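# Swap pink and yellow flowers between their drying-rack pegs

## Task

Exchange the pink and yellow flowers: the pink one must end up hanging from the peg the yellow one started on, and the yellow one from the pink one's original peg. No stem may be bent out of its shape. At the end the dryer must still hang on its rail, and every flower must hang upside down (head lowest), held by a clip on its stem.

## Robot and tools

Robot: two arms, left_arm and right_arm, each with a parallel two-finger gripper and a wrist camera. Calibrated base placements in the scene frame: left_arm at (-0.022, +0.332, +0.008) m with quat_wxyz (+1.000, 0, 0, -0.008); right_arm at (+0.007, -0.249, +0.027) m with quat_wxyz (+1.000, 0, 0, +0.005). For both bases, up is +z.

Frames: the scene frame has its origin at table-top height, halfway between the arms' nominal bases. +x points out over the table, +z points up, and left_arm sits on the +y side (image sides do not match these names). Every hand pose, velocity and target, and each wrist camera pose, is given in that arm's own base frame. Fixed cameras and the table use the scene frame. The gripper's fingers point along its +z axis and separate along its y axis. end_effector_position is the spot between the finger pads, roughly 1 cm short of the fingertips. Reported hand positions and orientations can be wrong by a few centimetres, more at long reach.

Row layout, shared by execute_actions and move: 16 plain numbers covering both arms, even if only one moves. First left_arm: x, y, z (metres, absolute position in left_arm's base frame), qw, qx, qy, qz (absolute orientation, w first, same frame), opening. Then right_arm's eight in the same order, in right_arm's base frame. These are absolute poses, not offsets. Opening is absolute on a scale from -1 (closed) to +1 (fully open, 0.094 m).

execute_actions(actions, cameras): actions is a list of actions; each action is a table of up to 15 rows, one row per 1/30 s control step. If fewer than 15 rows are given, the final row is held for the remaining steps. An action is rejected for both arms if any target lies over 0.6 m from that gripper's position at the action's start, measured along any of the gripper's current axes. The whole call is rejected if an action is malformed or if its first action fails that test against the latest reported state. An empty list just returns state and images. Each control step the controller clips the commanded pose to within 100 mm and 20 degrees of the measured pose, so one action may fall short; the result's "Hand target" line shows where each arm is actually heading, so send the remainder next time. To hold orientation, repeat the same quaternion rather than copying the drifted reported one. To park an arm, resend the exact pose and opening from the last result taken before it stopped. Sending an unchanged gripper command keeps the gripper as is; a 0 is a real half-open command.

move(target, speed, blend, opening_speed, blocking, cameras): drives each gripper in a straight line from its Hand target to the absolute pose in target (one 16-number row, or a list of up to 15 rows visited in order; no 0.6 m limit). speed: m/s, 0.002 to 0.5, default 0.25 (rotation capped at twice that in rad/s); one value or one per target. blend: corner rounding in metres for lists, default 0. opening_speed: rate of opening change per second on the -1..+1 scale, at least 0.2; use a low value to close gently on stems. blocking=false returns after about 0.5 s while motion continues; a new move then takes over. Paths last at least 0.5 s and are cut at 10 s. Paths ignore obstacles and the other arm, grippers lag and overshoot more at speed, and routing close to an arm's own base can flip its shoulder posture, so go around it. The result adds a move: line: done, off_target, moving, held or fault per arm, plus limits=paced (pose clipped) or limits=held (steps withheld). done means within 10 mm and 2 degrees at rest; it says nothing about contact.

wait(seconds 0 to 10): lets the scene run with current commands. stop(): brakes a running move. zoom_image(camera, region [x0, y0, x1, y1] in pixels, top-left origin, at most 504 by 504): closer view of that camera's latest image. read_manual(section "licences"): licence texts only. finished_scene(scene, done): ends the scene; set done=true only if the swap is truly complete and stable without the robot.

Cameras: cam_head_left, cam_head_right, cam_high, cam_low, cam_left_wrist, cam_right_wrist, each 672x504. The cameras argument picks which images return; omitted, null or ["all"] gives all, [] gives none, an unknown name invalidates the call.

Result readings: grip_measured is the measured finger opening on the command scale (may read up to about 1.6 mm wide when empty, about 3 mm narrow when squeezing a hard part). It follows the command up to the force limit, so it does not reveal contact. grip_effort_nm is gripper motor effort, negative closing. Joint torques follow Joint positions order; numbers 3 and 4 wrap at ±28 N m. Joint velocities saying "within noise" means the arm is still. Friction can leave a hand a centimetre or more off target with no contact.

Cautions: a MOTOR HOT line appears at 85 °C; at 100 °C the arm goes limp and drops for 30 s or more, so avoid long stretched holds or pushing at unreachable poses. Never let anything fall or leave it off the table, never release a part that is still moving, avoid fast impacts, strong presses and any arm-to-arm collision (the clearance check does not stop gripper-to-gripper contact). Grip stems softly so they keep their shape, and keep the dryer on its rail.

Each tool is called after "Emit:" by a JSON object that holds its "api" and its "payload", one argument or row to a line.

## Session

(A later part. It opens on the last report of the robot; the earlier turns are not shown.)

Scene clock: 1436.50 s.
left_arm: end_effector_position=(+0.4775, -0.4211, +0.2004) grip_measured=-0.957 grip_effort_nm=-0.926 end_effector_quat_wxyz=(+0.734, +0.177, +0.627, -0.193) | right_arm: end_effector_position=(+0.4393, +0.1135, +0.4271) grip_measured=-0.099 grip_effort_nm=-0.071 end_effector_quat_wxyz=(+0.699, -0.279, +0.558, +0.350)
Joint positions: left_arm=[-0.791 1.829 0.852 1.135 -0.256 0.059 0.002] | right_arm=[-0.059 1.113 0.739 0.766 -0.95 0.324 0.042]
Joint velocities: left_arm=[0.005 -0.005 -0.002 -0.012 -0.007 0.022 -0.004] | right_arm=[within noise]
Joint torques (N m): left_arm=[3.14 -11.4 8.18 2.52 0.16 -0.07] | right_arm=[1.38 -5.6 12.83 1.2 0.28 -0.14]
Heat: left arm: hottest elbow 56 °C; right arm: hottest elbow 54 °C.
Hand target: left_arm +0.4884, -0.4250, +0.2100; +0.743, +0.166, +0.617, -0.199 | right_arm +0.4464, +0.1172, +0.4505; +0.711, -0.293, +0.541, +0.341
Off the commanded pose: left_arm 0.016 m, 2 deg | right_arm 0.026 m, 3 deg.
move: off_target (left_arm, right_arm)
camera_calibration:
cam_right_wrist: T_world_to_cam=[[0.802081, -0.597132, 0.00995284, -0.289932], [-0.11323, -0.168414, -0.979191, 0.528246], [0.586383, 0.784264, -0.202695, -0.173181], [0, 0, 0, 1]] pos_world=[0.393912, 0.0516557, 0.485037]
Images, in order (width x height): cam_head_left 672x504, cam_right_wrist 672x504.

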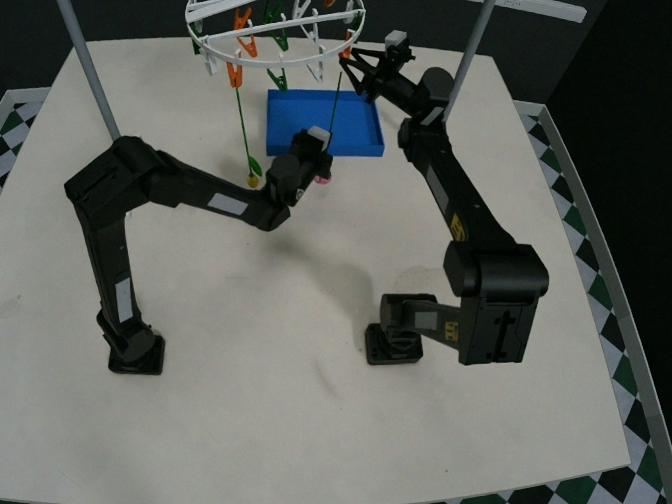

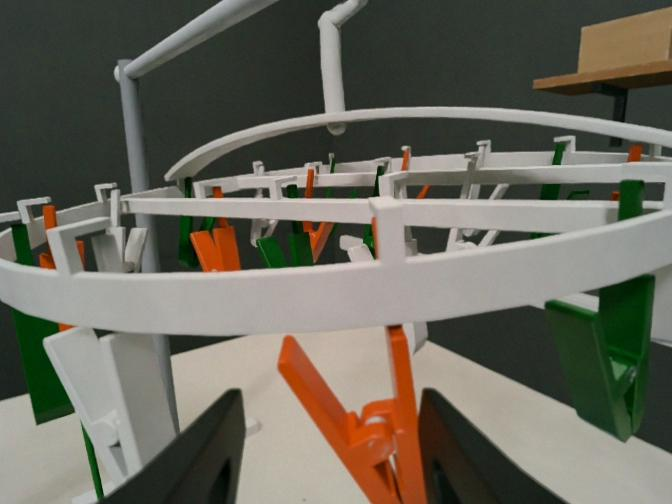

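Emit:
{"api": "move", "payload": {
  "target": [0.489,-0.4255,0.210,0.7432,0.1653,0.6170,-0.1991,-0.96,0.4615,0.1305,0.4565,0.7108,-0.2929,0.5418,0.3407,-0.1],
  "speed": 0.05,
  "cameras": ["cam_head_left","cam_high","cam_right_wrist"]
}}

Scene clock: 1440.97 s.
left_arm: end_effector_position=(+0.4775, -0.4211, +0.2004) grip_measured=-0.959 grip_effort_nm=-0.955 end_effector_quat_wxyz=(+0.734, +0.177, +0.627, -0.193) | right_arm: end_effector_position=(+0.4526, +0.1260, +0.4325) grip_measured=-0.099 grip_effort_nm=-0.081 end_effector_quat_wxyz=(+0.699, -0.279, +0.558, +0.349)
Joint positions: left_arm=[-0.791 1.829 0.852 1.135 -0.256 0.059 0.002] | right_arm=[-0.022 1.141 0.779 0.735 -0.915 0.299 0.042]
Joint velocities: within noise
Joint torques (N m): left_arm=[3.19 -11.46 8.18 2.54 0.15 -0.06] | right_arm=[1.44 -6.24 12.9 1.25 0.27 -0.12]
Heat: left arm: hottest elbow 55 °C; right arm: hottest elbow 55 °C.
Hand target: left_arm +0.4884, -0.4250, +0.2100; +0.743, +0.166, +0.617, -0.199 | right_arm +0.4599, +0.1300, +0.4560; +0.711, -0.293, +0.541, +0.341
Off the commanded pose: left_arm 0.016 m, 2 deg | right_arm 0.026 m, 3 deg.
move: off_target (left_arm, right_arm)
camera_calibration:
cam_right_wrist: T_world_to_cam=[[0.80199, -0.597238, 0.0109592, -0.293598], [-0.113004, -0.169709, -0.978994, 0.537139], [0.586552, 0.783904, -0.203595, -0.189263], [0, 0, 0, 1]] pos_world=[0.407174, 0.0641741, 0.49054]
Images, in order (width x height): cam_head_left 672x504, cam_high 672x504, cam_right_wrist 672x504.

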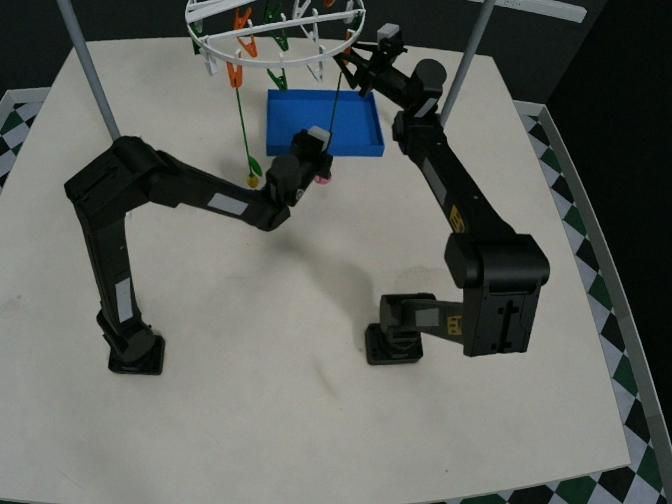

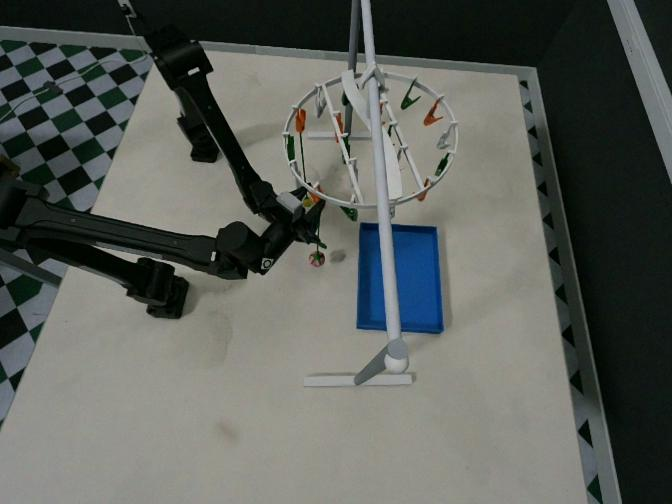

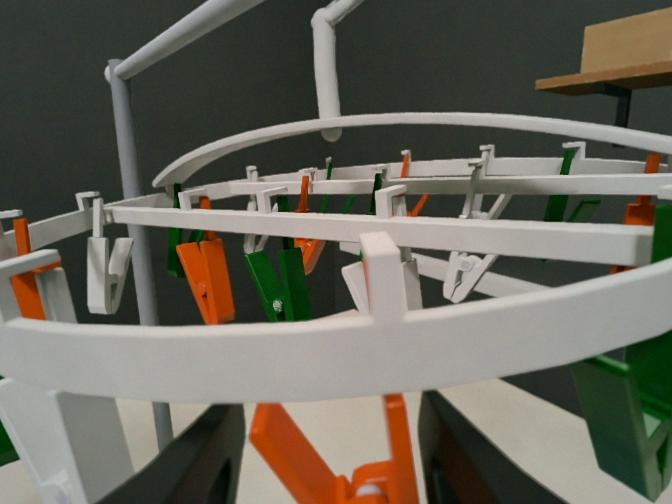

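Emit:
{"api": "move", "payload": {
  "target": [0.489,-0.4255,0.2105,0.7527,0.1622,0.6052,-0.2017,-0.96,0.4615,0.1305,0.4565,0.7108,-0.2929,0.5418,0.3407,-0.7],
  "speed": 0.05,
  "opening_speed": 0.2,
  "cameras": ["cam_head_left","cam_high","cam_right_wrist","cam_left_wrist"]
}}

Scene clock: 1462.30 s.
left_arm: end_effector_position=(+0.4771, -0.4212, +0.1986) grip_measured=-0.960 grip_effort_nm=-0.755 end_effector_quat_wxyz=(+0.740, +0.173, +0.619, -0.197) | right_arm: end_effector_position=(+0.4527, +0.1261, +0.4326) grip_measured=-0.576 grip_effort_nm=-1.038 end_effector_quat_wxyz=(+0.699, -0.280, +0.558, +0.349)
Joint positions: left_arm=[-0.791 1.847 0.852 1.176 -0.254 0.059 0.002] | right_arm=[-0.021 1.141 0.779 0.734 -0.915 0.298 0.02]
Joint velocities: left_arm=[-0.005 -0.005 0.012 -0.002 -0.022 -0.051 0.005] | right_arm=[within noise]
Joint torques (N m): left_arm=[3.19 -11.52 8.23 2.86 0.16 0.03] | right_arm=[1.44 -6.36 12.92 1.26 0.24 -0.14]
Heat: left arm: hottest elbow 55 °C; right arm: hottest elbow 60 °C.
Hand target: left_arm +0.4883, -0.4249, +0.2105; +0.753, +0.162, +0.605, -0.202 | right_arm +0.4599, +0.1302, +0.4561; +0.711, -0.293, +0.541, +0.341
Off the commanded pose: left_arm 0.017 m, 3 deg | right_arm 0.026 m, 3 deg.
move: off_target (left_arm, right_arm)
camera_calibration:
cam_left_wrist: T_world_to_cam=[[-0.499096, -0.866177, -0.0253111, -0.121838], [-0.210516, 0.149531, -0.966087, 0.393968], [0.840587, -0.476842, -0.256974, -0.460369], [0, 0, 0, 1]] pos_world=[0.409107, -0.383967, 0.25922]
cam_right_wrist: T_world_to_cam=[[0.801848, -0.597414, 0.0116839, -0.293809], [-0.112539, -0.170195, -0.978963, 0.537096], [0.586835, 0.783664, -0.203703, -0.189442], [0, 0, 0, 1]] pos_world=[0.407206, 0.0643448, 0.49064]
Images, in order (width x height): cam_head_left 672x504, cam_high 672x504, cam_left_wrist 672x504, cam_right_wrist 672x504.

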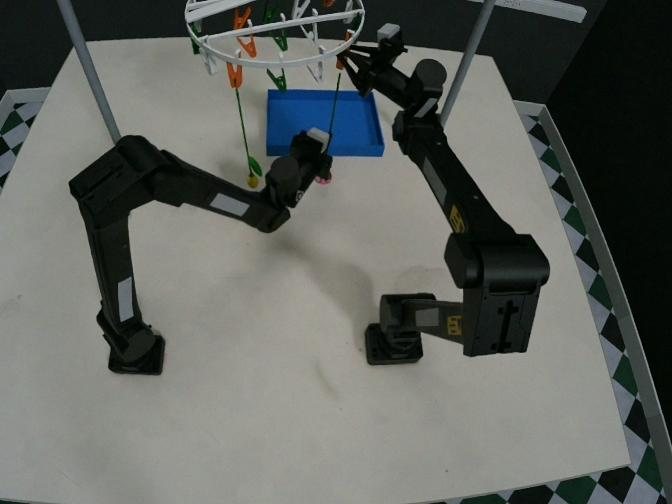

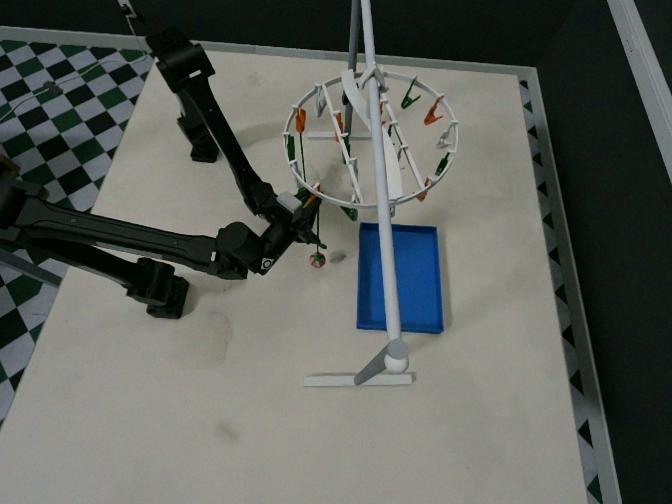

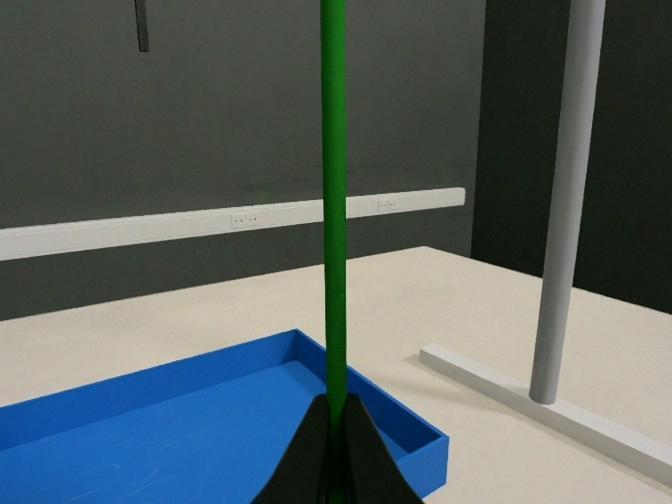

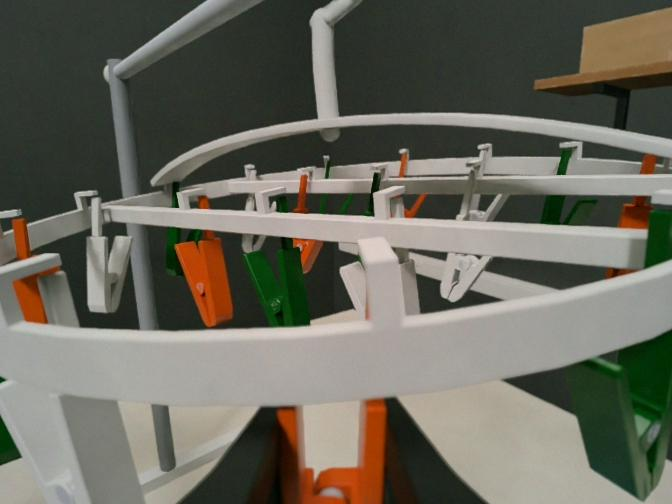

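Emit:
{"api": "zoom_image", "payload": {
  "camera": "cam_high",
  "region": [290, 170, 350, 230]
}}

Emit:
{"api": "zoom_image", "payload": {
  "camera": "cam_head_left",
  "region": [310, 20, 380, 100]
}}

Scaled by 8.400 from the camera's 672x504 image, which has a finer 960x720 frame.

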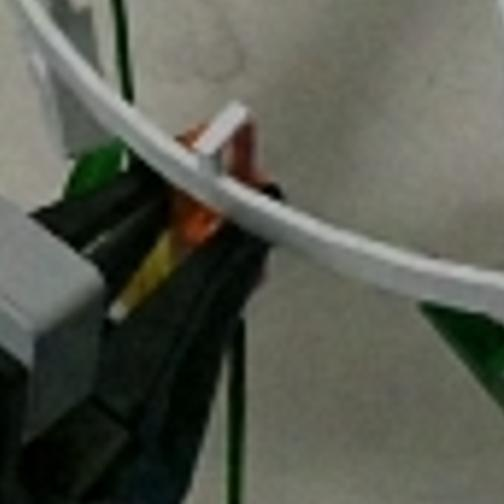

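Scaled by 6.300 from the camera's 672x504 image, which has a finer 960x720 frame.

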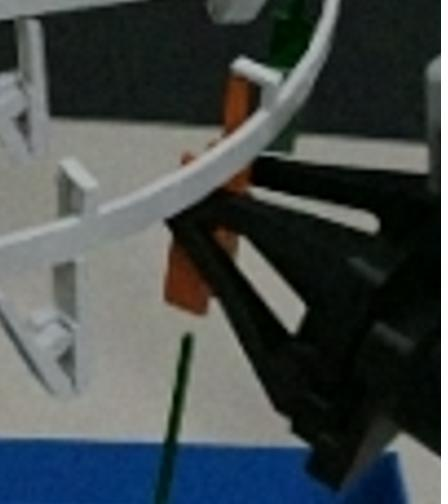

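Emit:
{"api": "wait", "payload": {
  "seconds": 0.1,
  "cameras": ["cam_low","cam_head_right","cam_head_left","cam_high"]
}}

Emit:
{"api": "zoom_image", "payload": {
  "camera": "cam_low",
  "region": [240, 130, 360, 220]
}}

Emit:
{"api": "zoom_image", "payload": {
  "camera": "cam_head_right",
  "region": [300, 20, 370, 90]
}}

Scene clock: 1475.93 s.
left_arm: end_effector_position=(+0.4771, -0.4212, +0.1986) grip_measured=-0.956 grip_effort_nm=-0.745 end_effector_quat_wxyz=(+0.740, +0.173, +0.619, -0.197) | right_arm: end_effector_position=(+0.4527, +0.1261, +0.4326) grip_measured=-0.576 grip_effort_nm=-1.038 end_effector_quat_wxyz=(+0.699, -0.280, +0.558, +0.349)
Joint positions: left_arm=[-0.791 1.847 0.852 1.176 -0.254 0.059 0.002] | right_arm=[-0.021 1.141 0.779 0.734 -0.915 0.298 0.02]
Joint velocities: left_arm=[-0.005 -0.015 0.007 0.007 -0.007 0.022 0.018] | right_arm=[within noise]
Joint torques (N m): left_arm=[3.25 -11.52 8.21 2.86 0.16 0.03] | right_arm=[1.26 -6.24 12.92 1.24 0.25 -0.12]
Heat: left arm: hottest elbow 56 °C; right arm: hottest elbow 63 °C.
Hand target: left_arm +0.4883, -0.4249, +0.2105; +0.753, +0.162, +0.605, -0.202 | right_arm +0.4599, +0.1302, +0.4561; +0.711, -0.293, +0.541, +0.341
Tool commands: left_gripper/opening=-0.96 right_gripper/opening=-0.7
Off the commanded pose: left_arm 0.017 m, 3 deg | right_arm 0.026 m, 3 deg.
wait: 0.10 s; at rest from the start
Images, in order (width x height): cam_head_left 672x504, cam_head_right 672x504, cam_high 672x504, cam_low 672x504.

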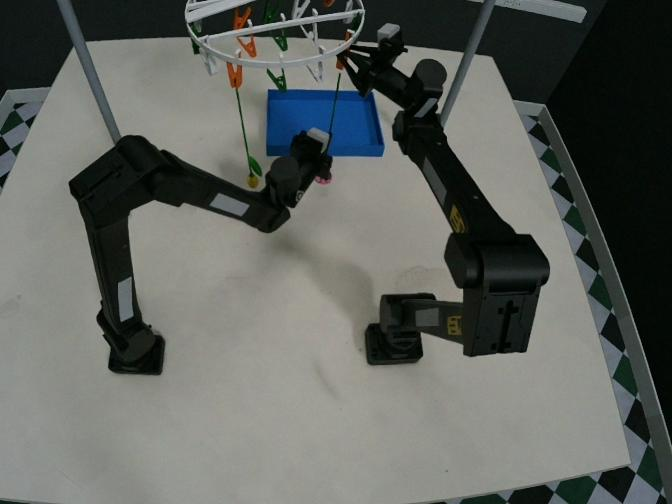

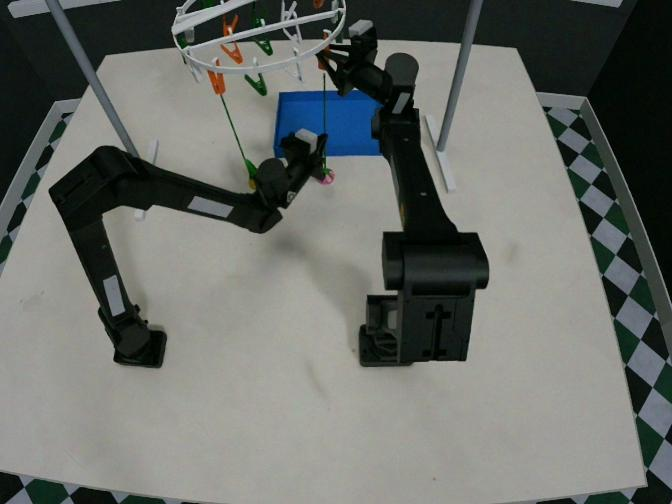

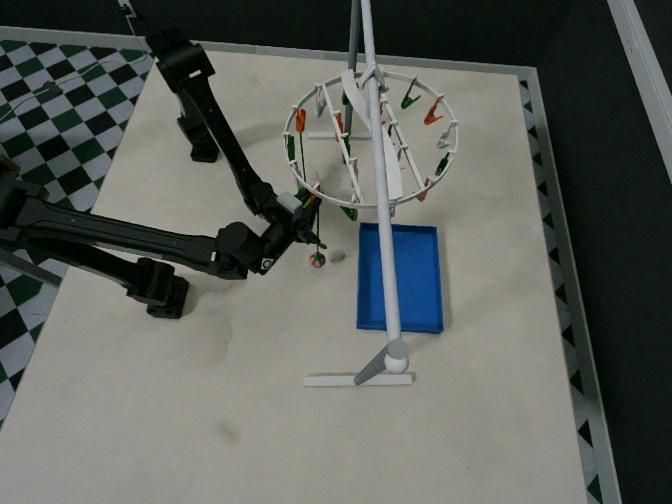

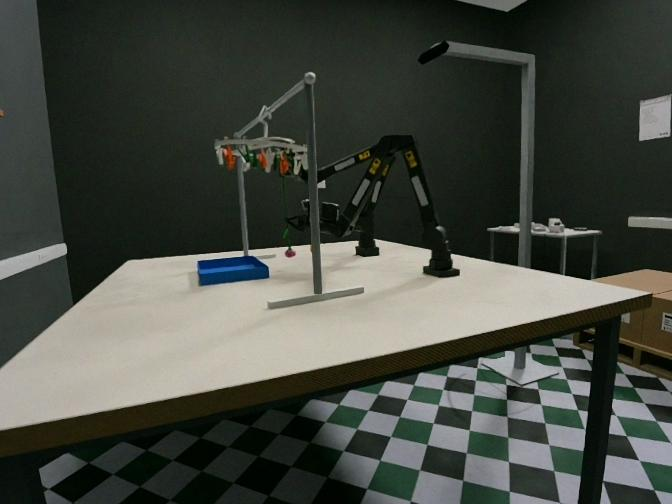

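Scaled by 4.200 from the camera's 672x504 image, which has a finer 960x720 frame.

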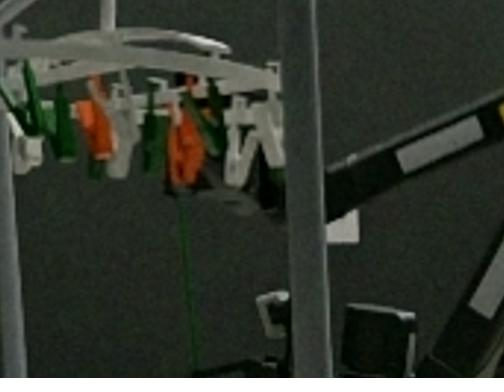

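Scaled by 7.200 from the camera's 672x504 image, which has a finer 960x720 frame.

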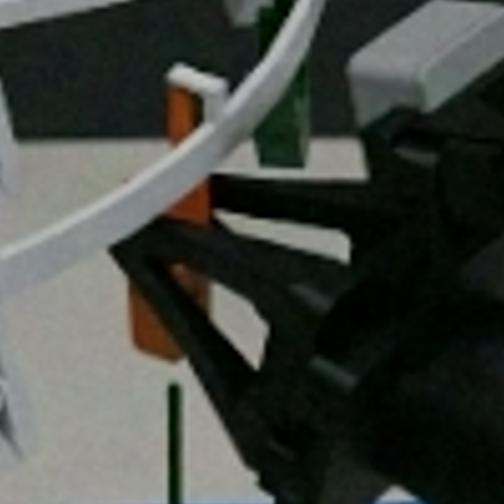

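Emit:
{"api": "zoom_image", "payload": {
  "camera": "cam_low",
  "region": [268, 150, 304, 186]
}}

Emit:
{"api": "zoom_image", "payload": {
  "camera": "cam_head_right",
  "region": [310, 45, 345, 80]
}}

Emit:
{"api": "zoom_image", "payload": {
  "camera": "cam_head_left",
  "region": [325, 45, 360, 80]
}}

Scaled by 14.000 from the camera's 672x504 image, which has a finer 960x720 frame.

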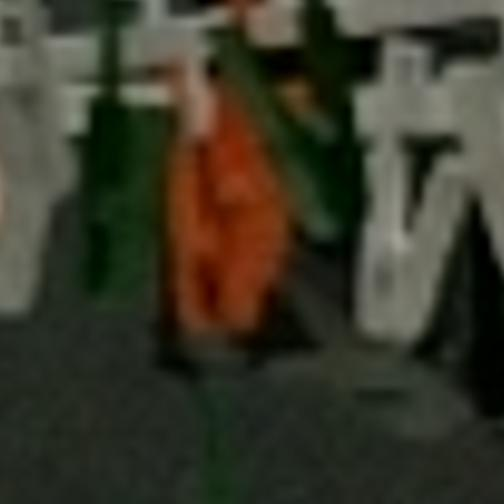

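Scaled by 14.400 from the camera's 672x504 image, which has a finer 960x720 frame.

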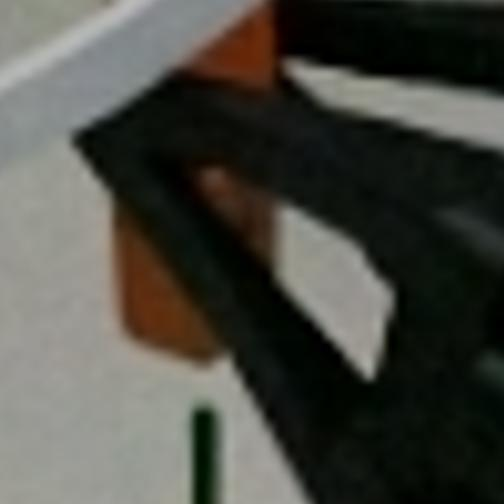

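Scaled by 14.400 from the camera's 672x504 image, which has a finer 960x720 frame.

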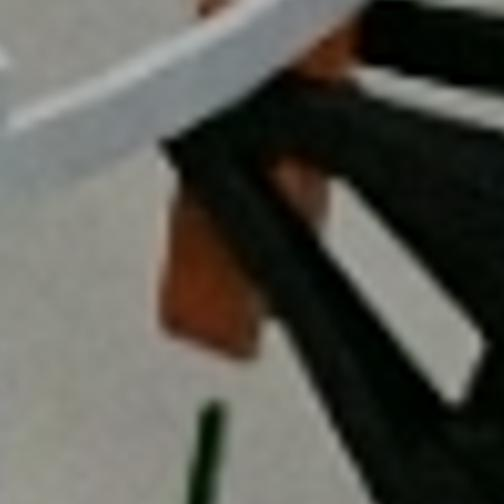

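Emit:
{"api": "move", "payload": {
  "target": [0.488,-0.425,0.224,0.7527,0.1622,0.6052,-0.2017,-0.96,0.4615,0.1305,0.4565,0.7108,-0.2929,0.5418,0.3407,-0.72],
  "speed": 0.03,
  "cameras": ["cam_head_left","cam_head_right","cam_low"]
}}

Emit:
{"api": "zoom_image", "payload": {
  "camera": "cam_low",
  "region": [268, 150, 304, 186]
}}

Emit:
{"api": "zoom_image", "payload": {
  "camera": "cam_head_right",
  "region": [310, 45, 345, 80]
}}

Emit:
{"api": "zoom_image", "payload": {
  "camera": "cam_head_left",
  "region": [325, 45, 360, 80]
}}

Scene clock: 1490.87 s.
left_arm: end_effector_position=(+0.4772, -0.4213, +0.1977) grip_measured=-0.953 grip_effort_nm=-0.862 end_effector_quat_wxyz=(+0.739, +0.174, +0.620, -0.196) | right_arm: end_effector_position=(+0.4527, +0.1261, +0.4326) grip_measured=-0.576 grip_effort_nm=-1.038 end_effector_quat_wxyz=(+0.699, -0.280, +0.558, +0.349)
Joint positions: left_arm=[-0.791 1.847 0.852 1.172 -0.254 0.059 0.002] | right_arm=[-0.021 1.141 0.779 0.734 -0.915 0.298 0.02]
Joint velocities: within noise
Joint torques (N m): left_arm=[3.14 -14.1 8.16 1.58 0.13 0.04] | right_arm=[1.26 -6.07 12.9 1.25 0.24 -0.12]
Heat: left arm: hottest elbow 56 °C; right arm: hottest elbow 64 °C.
Hand target: left_arm +0.4870, -0.4242, +0.2242; +0.753, +0.162, +0.605, -0.202 | right_arm +0.4599, +0.1302, +0.4561; +0.711, -0.293, +0.541, +0.341
Off the commanded pose: left_arm 0.029 m, 3 deg | right_arm 0.026 m, 3 deg.
move: off_target (left_arm, right_arm)
Images, in order (width x height): cam_head_left 672x504, cam_head_right 672x504, cam_low 672x504.

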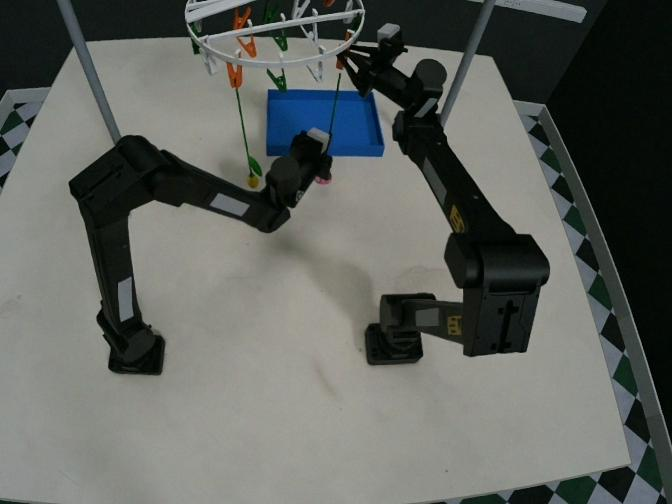

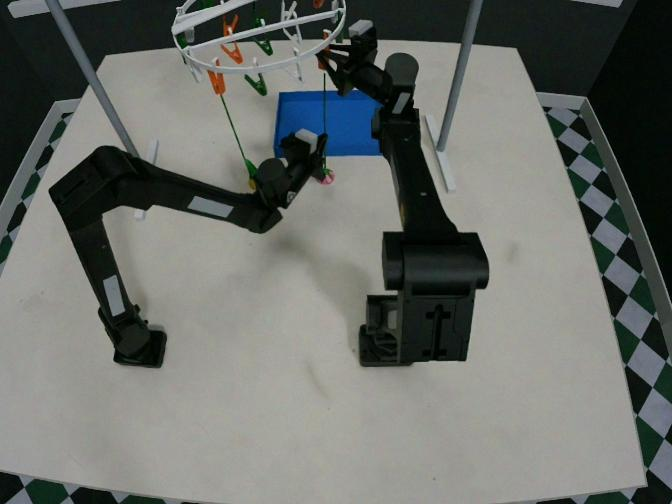

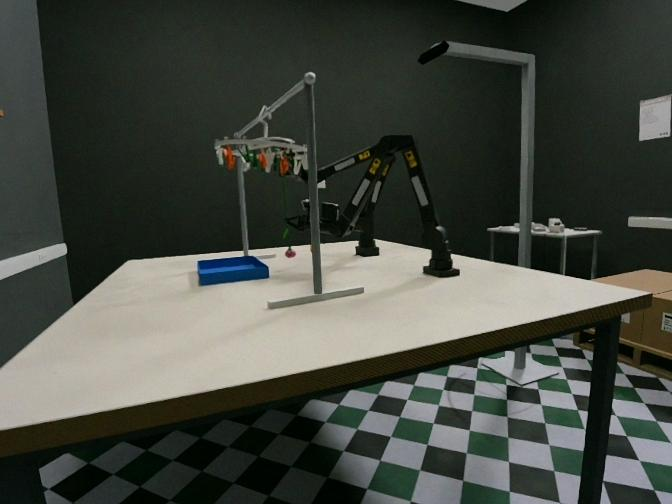

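Scaled by 14.000 from the camera's 672x504 image, which has a finer 960x720 frame.

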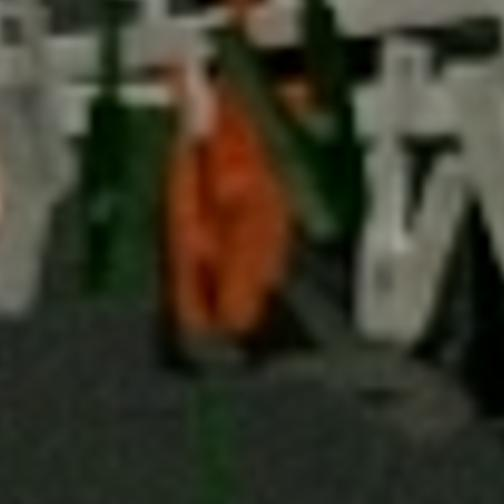

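Scaled by 14.400 from the camera's 672x504 image, which has a finer 960x720 frame.

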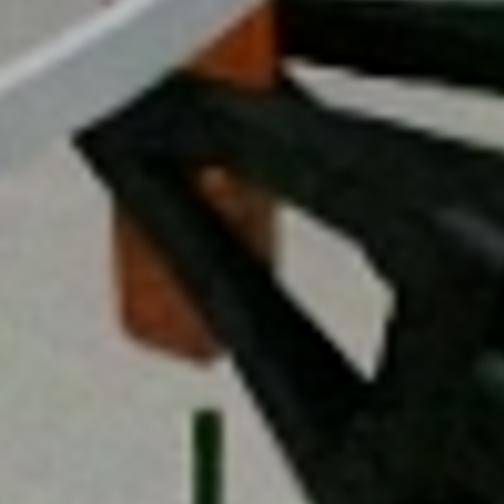

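Scaled by 14.400 from the camera's 672x504 image, which has a finer 960x720 frame.

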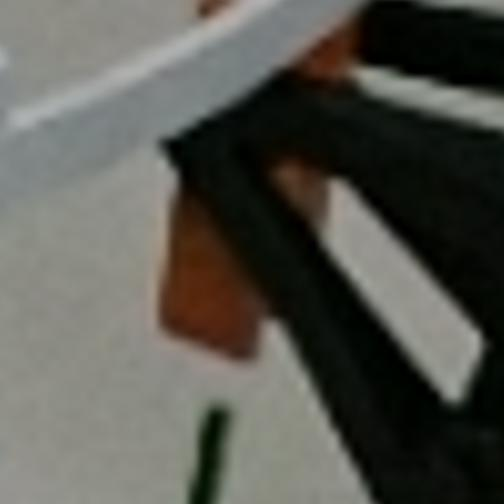

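Emit:
{"api": "move", "payload": {
  "target": [0.4875,-0.4245,0.234,0.7527,0.1622,0.6052,-0.2017,-0.96,0.4615,0.1305,0.4565,0.7108,-0.2929,0.5418,0.3407,-0.72],
  "speed": 0.03,
  "cameras": ["cam_head_left","cam_head_right","cam_low"]
}}

Emit:
{"api": "zoom_image", "payload": {
  "camera": "cam_head_right",
  "region": [310, 45, 345, 80]
}}

Emit:
{"api": "zoom_image", "payload": {
  "camera": "cam_head_left",
  "region": [325, 45, 360, 80]
}}

Scene clock: 1494.07 s.
left_arm: end_effector_position=(+0.4768, -0.4210, +0.2056) grip_measured=-0.960 grip_effort_nm=-0.960 end_effector_quat_wxyz=(+0.738, +0.175, +0.621, -0.196) | right_arm: end_effector_position=(+0.4527, +0.1261, +0.4326) grip_measured=-0.576 grip_effort_nm=-1.033 end_effector_quat_wxyz=(+0.699, -0.280, +0.558, +0.349)
Joint positions: left_arm=[-0.791 1.824 0.852 1.146 -0.254 0.059 0.002] | right_arm=[-0.021 1.141 0.779 0.734 -0.915 0.298 0.02]
Joint velocities: within noise
Joint torques (N m): left_arm=[3.14 -14.15 8.39 1.68 0.12 0.03] | right_arm=[1.32 -6.3 12.9 1.21 0.25 -0.12]
Heat: left arm: hottest elbow 56 °C; right arm: hottest elbow 64 °C.
Hand target: left_arm +0.4864, -0.4236, +0.2342; +0.753, +0.162, +0.605, -0.202 | right_arm +0.4599, +0.1302, +0.4561; +0.711, -0.293, +0.541, +0.341
Off the commanded pose: left_arm 0.031 m, 3 deg | right_arm 0.026 m, 3 deg.
move: off_target (left_arm, right_arm)
Images, in order (width x height): cam_head_left 672x504, cam_head_right 672x504, cam_low 672x504.

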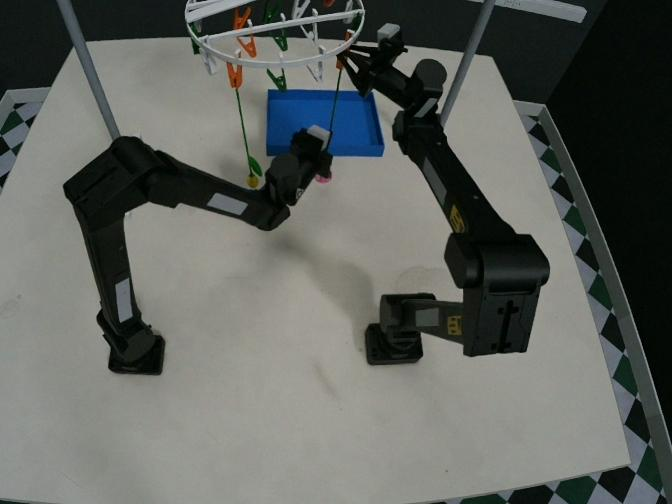

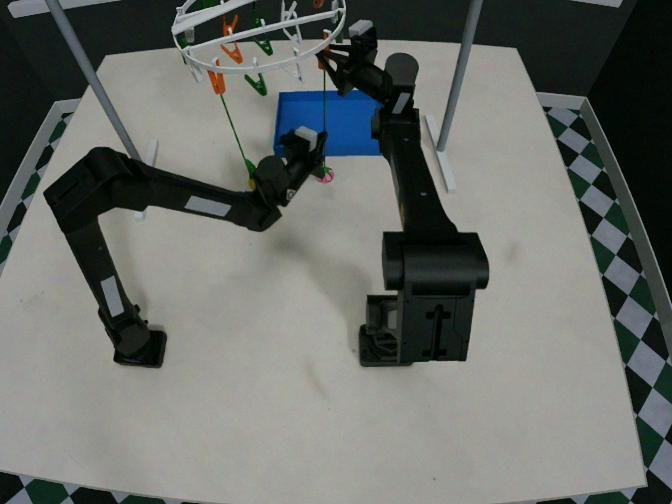

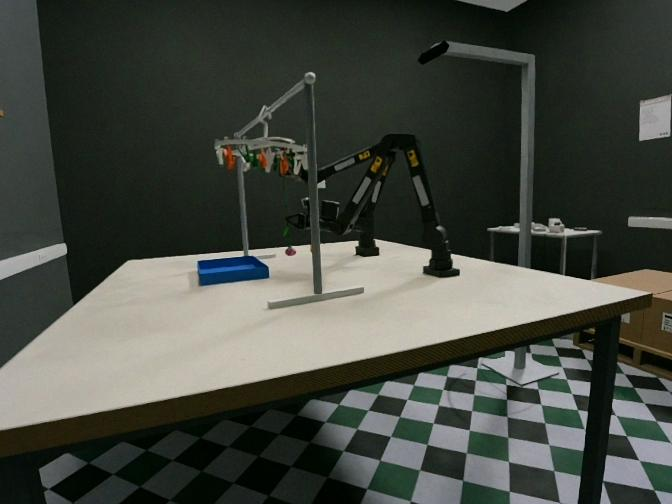

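Scaled by 14.400 from the camera's 672x504 image, which has a finer 960x720 frame.

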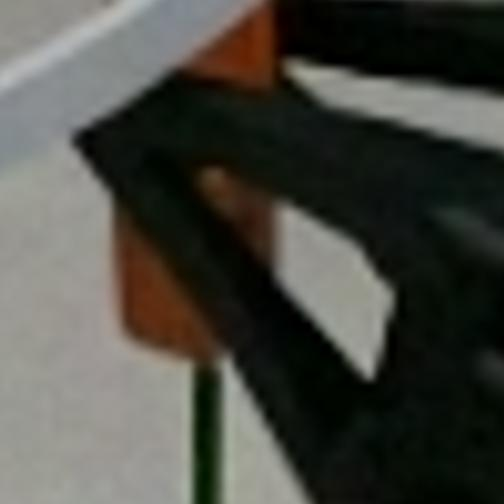

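Scaled by 14.400 from the camera's 672x504 image, which has a finer 960x720 frame.

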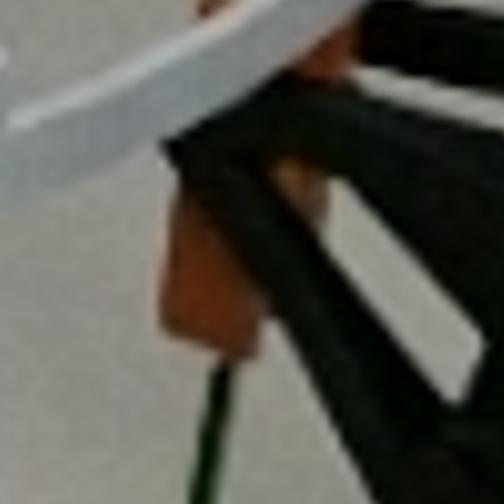

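Emit:
{"api": "move", "payload": {
  "target": [0.4862,-0.4245,0.237,0.7580,0.1604,0.5987,-0.2031,-0.96,0.4615,0.1305,0.4565,0.7108,-0.2929,0.5418,0.3407,-0.72],
  "speed": 0.03,
  "cameras": ["cam_head_left","cam_head_right","cam_low"]
}}

Emit:
{"api": "zoom_image", "payload": {
  "camera": "cam_low",
  "region": [268, 150, 304, 186]
}}

Scene clock: 1502.60 s.
left_arm: end_effector_position=(+0.4768, -0.4210, +0.2055) grip_measured=-0.954 grip_effort_nm=-0.852 end_effector_quat_wxyz=(+0.738, +0.175, +0.621, -0.196) | right_arm: end_effector_position=(+0.4527, +0.1261, +0.4326) grip_measured=-0.576 grip_effort_nm=-1.033 end_effector_quat_wxyz=(+0.699, -0.280, +0.558, +0.349)
Joint positions: left_arm=[-0.791 1.824 0.852 1.146 -0.254 0.059 0.002] | right_arm=[-0.021 1.141 0.779 0.734 -0.915 0.298 0.02]
Joint velocities: within noise
Joint torques (N m): left_arm=[3.02 -13.92 8.34 2.52 0.1 0.09] | right_arm=[1.26 -6.36 12.92 1.22 0.25 -0.13]
Heat: left arm: hottest elbow 56 °C; right arm: hottest elbow 65 °C.
Hand target: left_arm +0.4850, -0.4235, +0.2370; +0.758, +0.161, +0.599, -0.203 | right_arm +0.4599, +0.1302, +0.4561; +0.711, -0.293, +0.541, +0.341
Off the commanded pose: left_arm 0.033 m, 4 deg | right_arm 0.026 m, 3 deg.
move: off_target (left_arm, right_arm)
Images, in order (width x height): cam_head_left 672x504, cam_head_right 672x504, cam_low 672x504.

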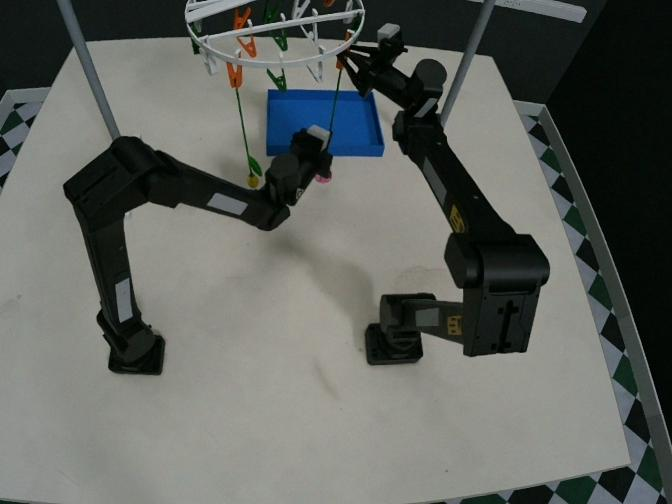

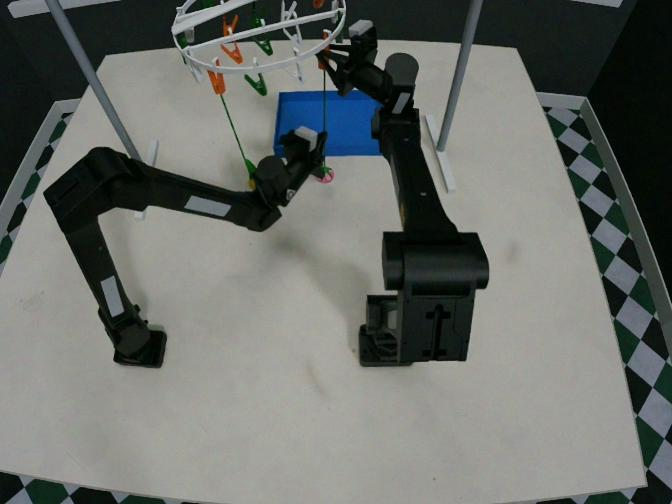

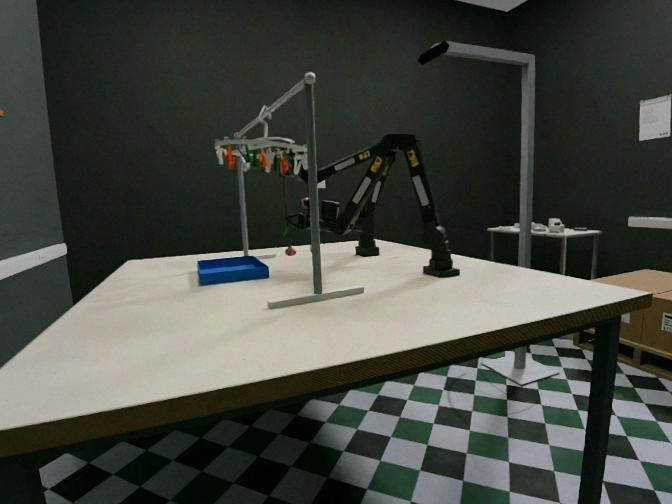

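Scaled by 14.000 from the camera's 672x504 image, which has a finer 960x720 frame.

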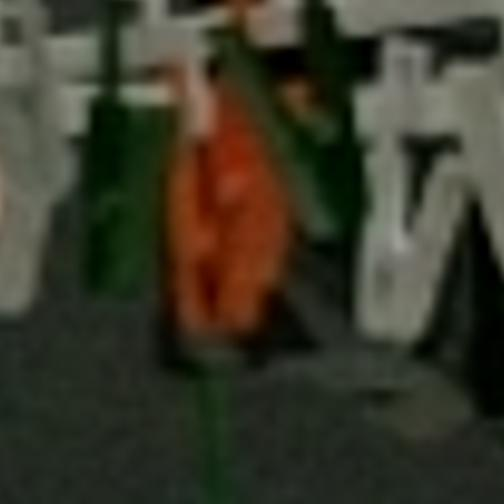

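Emit:
{"api": "move", "payload": {
  "target": [0.4862,-0.4245,0.240,0.7663,0.1576,0.5880,-0.2053,-0.96,0.4615,0.1305,0.4565,0.7108,-0.2929,0.5418,0.3407,-0.72],
  "speed": 0.03,
  "cameras": ["cam_head_left","cam_head_right","cam_low"]
}}

Emit:
{"api": "zoom_image", "payload": {
  "camera": "cam_low",
  "region": [268, 150, 304, 186]
}}

Emit:
{"api": "zoom_image", "payload": {
  "camera": "cam_head_right",
  "region": [310, 45, 345, 80]
}}

Emit:
{"api": "zoom_image", "payload": {
  "camera": "cam_head_left",
  "region": [325, 45, 360, 80]
}}

Scene clock: 1510.70 s.
left_arm: end_effector_position=(+0.4759, -0.4201, +0.2122) grip_measured=-0.957 grip_effort_nm=-0.926 end_effector_quat_wxyz=(+0.746, +0.169, +0.612, -0.200) | right_arm: end_effector_position=(+0.4527, +0.1261, +0.4326) grip_measured=-0.576 grip_effort_nm=-1.033 end_effector_quat_wxyz=(+0.699, -0.280, +0.558, +0.349)
Joint positions: left_arm=[-0.791 1.824 0.852 1.174 -0.254 0.059 0.002] | right_arm=[-0.021 1.141 0.779 0.734 -0.915 0.298 0.02]
Joint velocities: left_arm=[0.015 -0.015 -0.007 0.002 -0.051 0.022 -0.004] | right_arm=[within noise]
Joint torques (N m): left_arm=[3.02 -13.04 8.55 2.88 0.17 0.16] | right_arm=[1.38 -6.24 12.94 1.2 0.25 -0.11]
Heat: left arm: hottest elbow 56 °C; right arm: hottest elbow 66 °C.
Hand target: left_arm +0.4850, -0.4235, +0.2400; +0.766, +0.158, +0.588, -0.205 | right_arm +0.4599, +0.1302, +0.4561; +0.711, -0.293, +0.541, +0.341
Off the commanded pose: left_arm 0.030 m, 4 deg | right_arm 0.026 m, 3 deg.
move: off_target (left_arm, right_arm)
Images, in order (width x height): cam_head_left 672x504, cam_head_right 672x504, cam_low 672x504.

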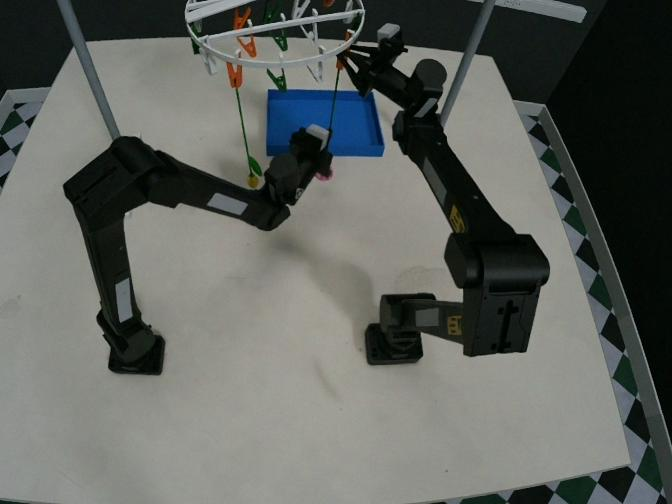

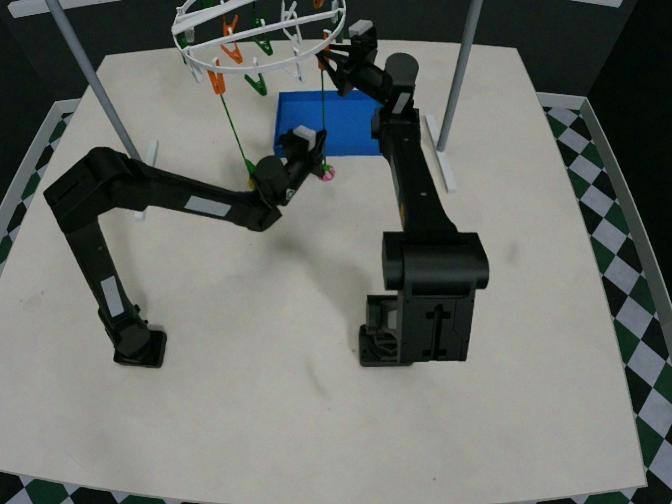

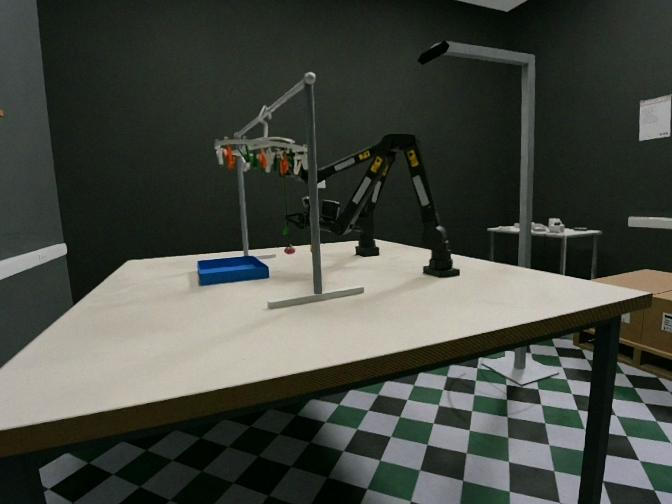

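Scaled by 14.000 from the camera's 672x504 image, which has a finer 960x720 frame.

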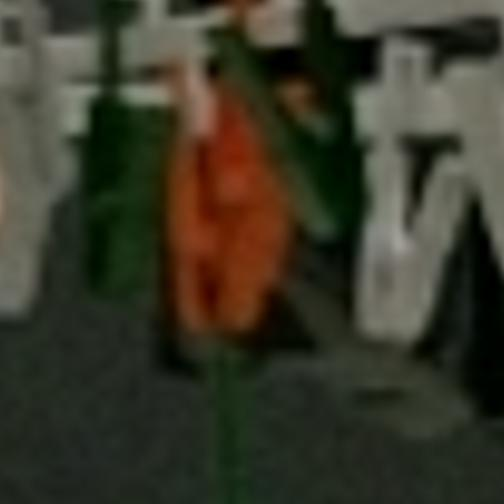

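Scaled by 14.400 from the camera's 672x504 image, which has a finer 960x720 frame.

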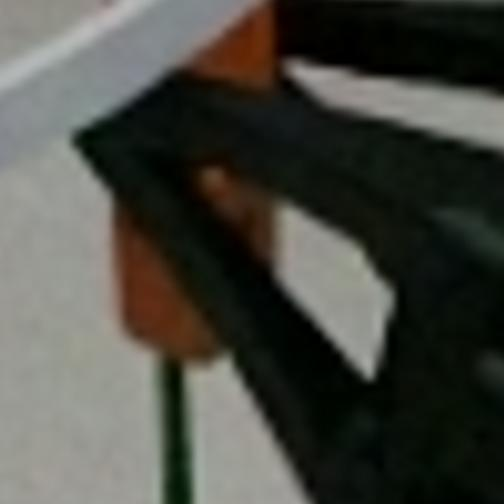

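Scaled by 14.400 from the camera's 672x504 image, which has a finer 960x720 frame.

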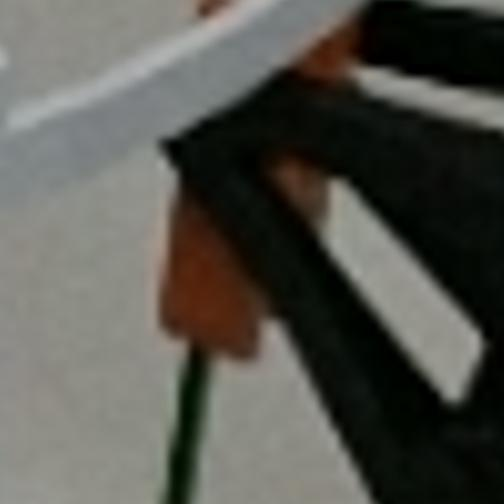

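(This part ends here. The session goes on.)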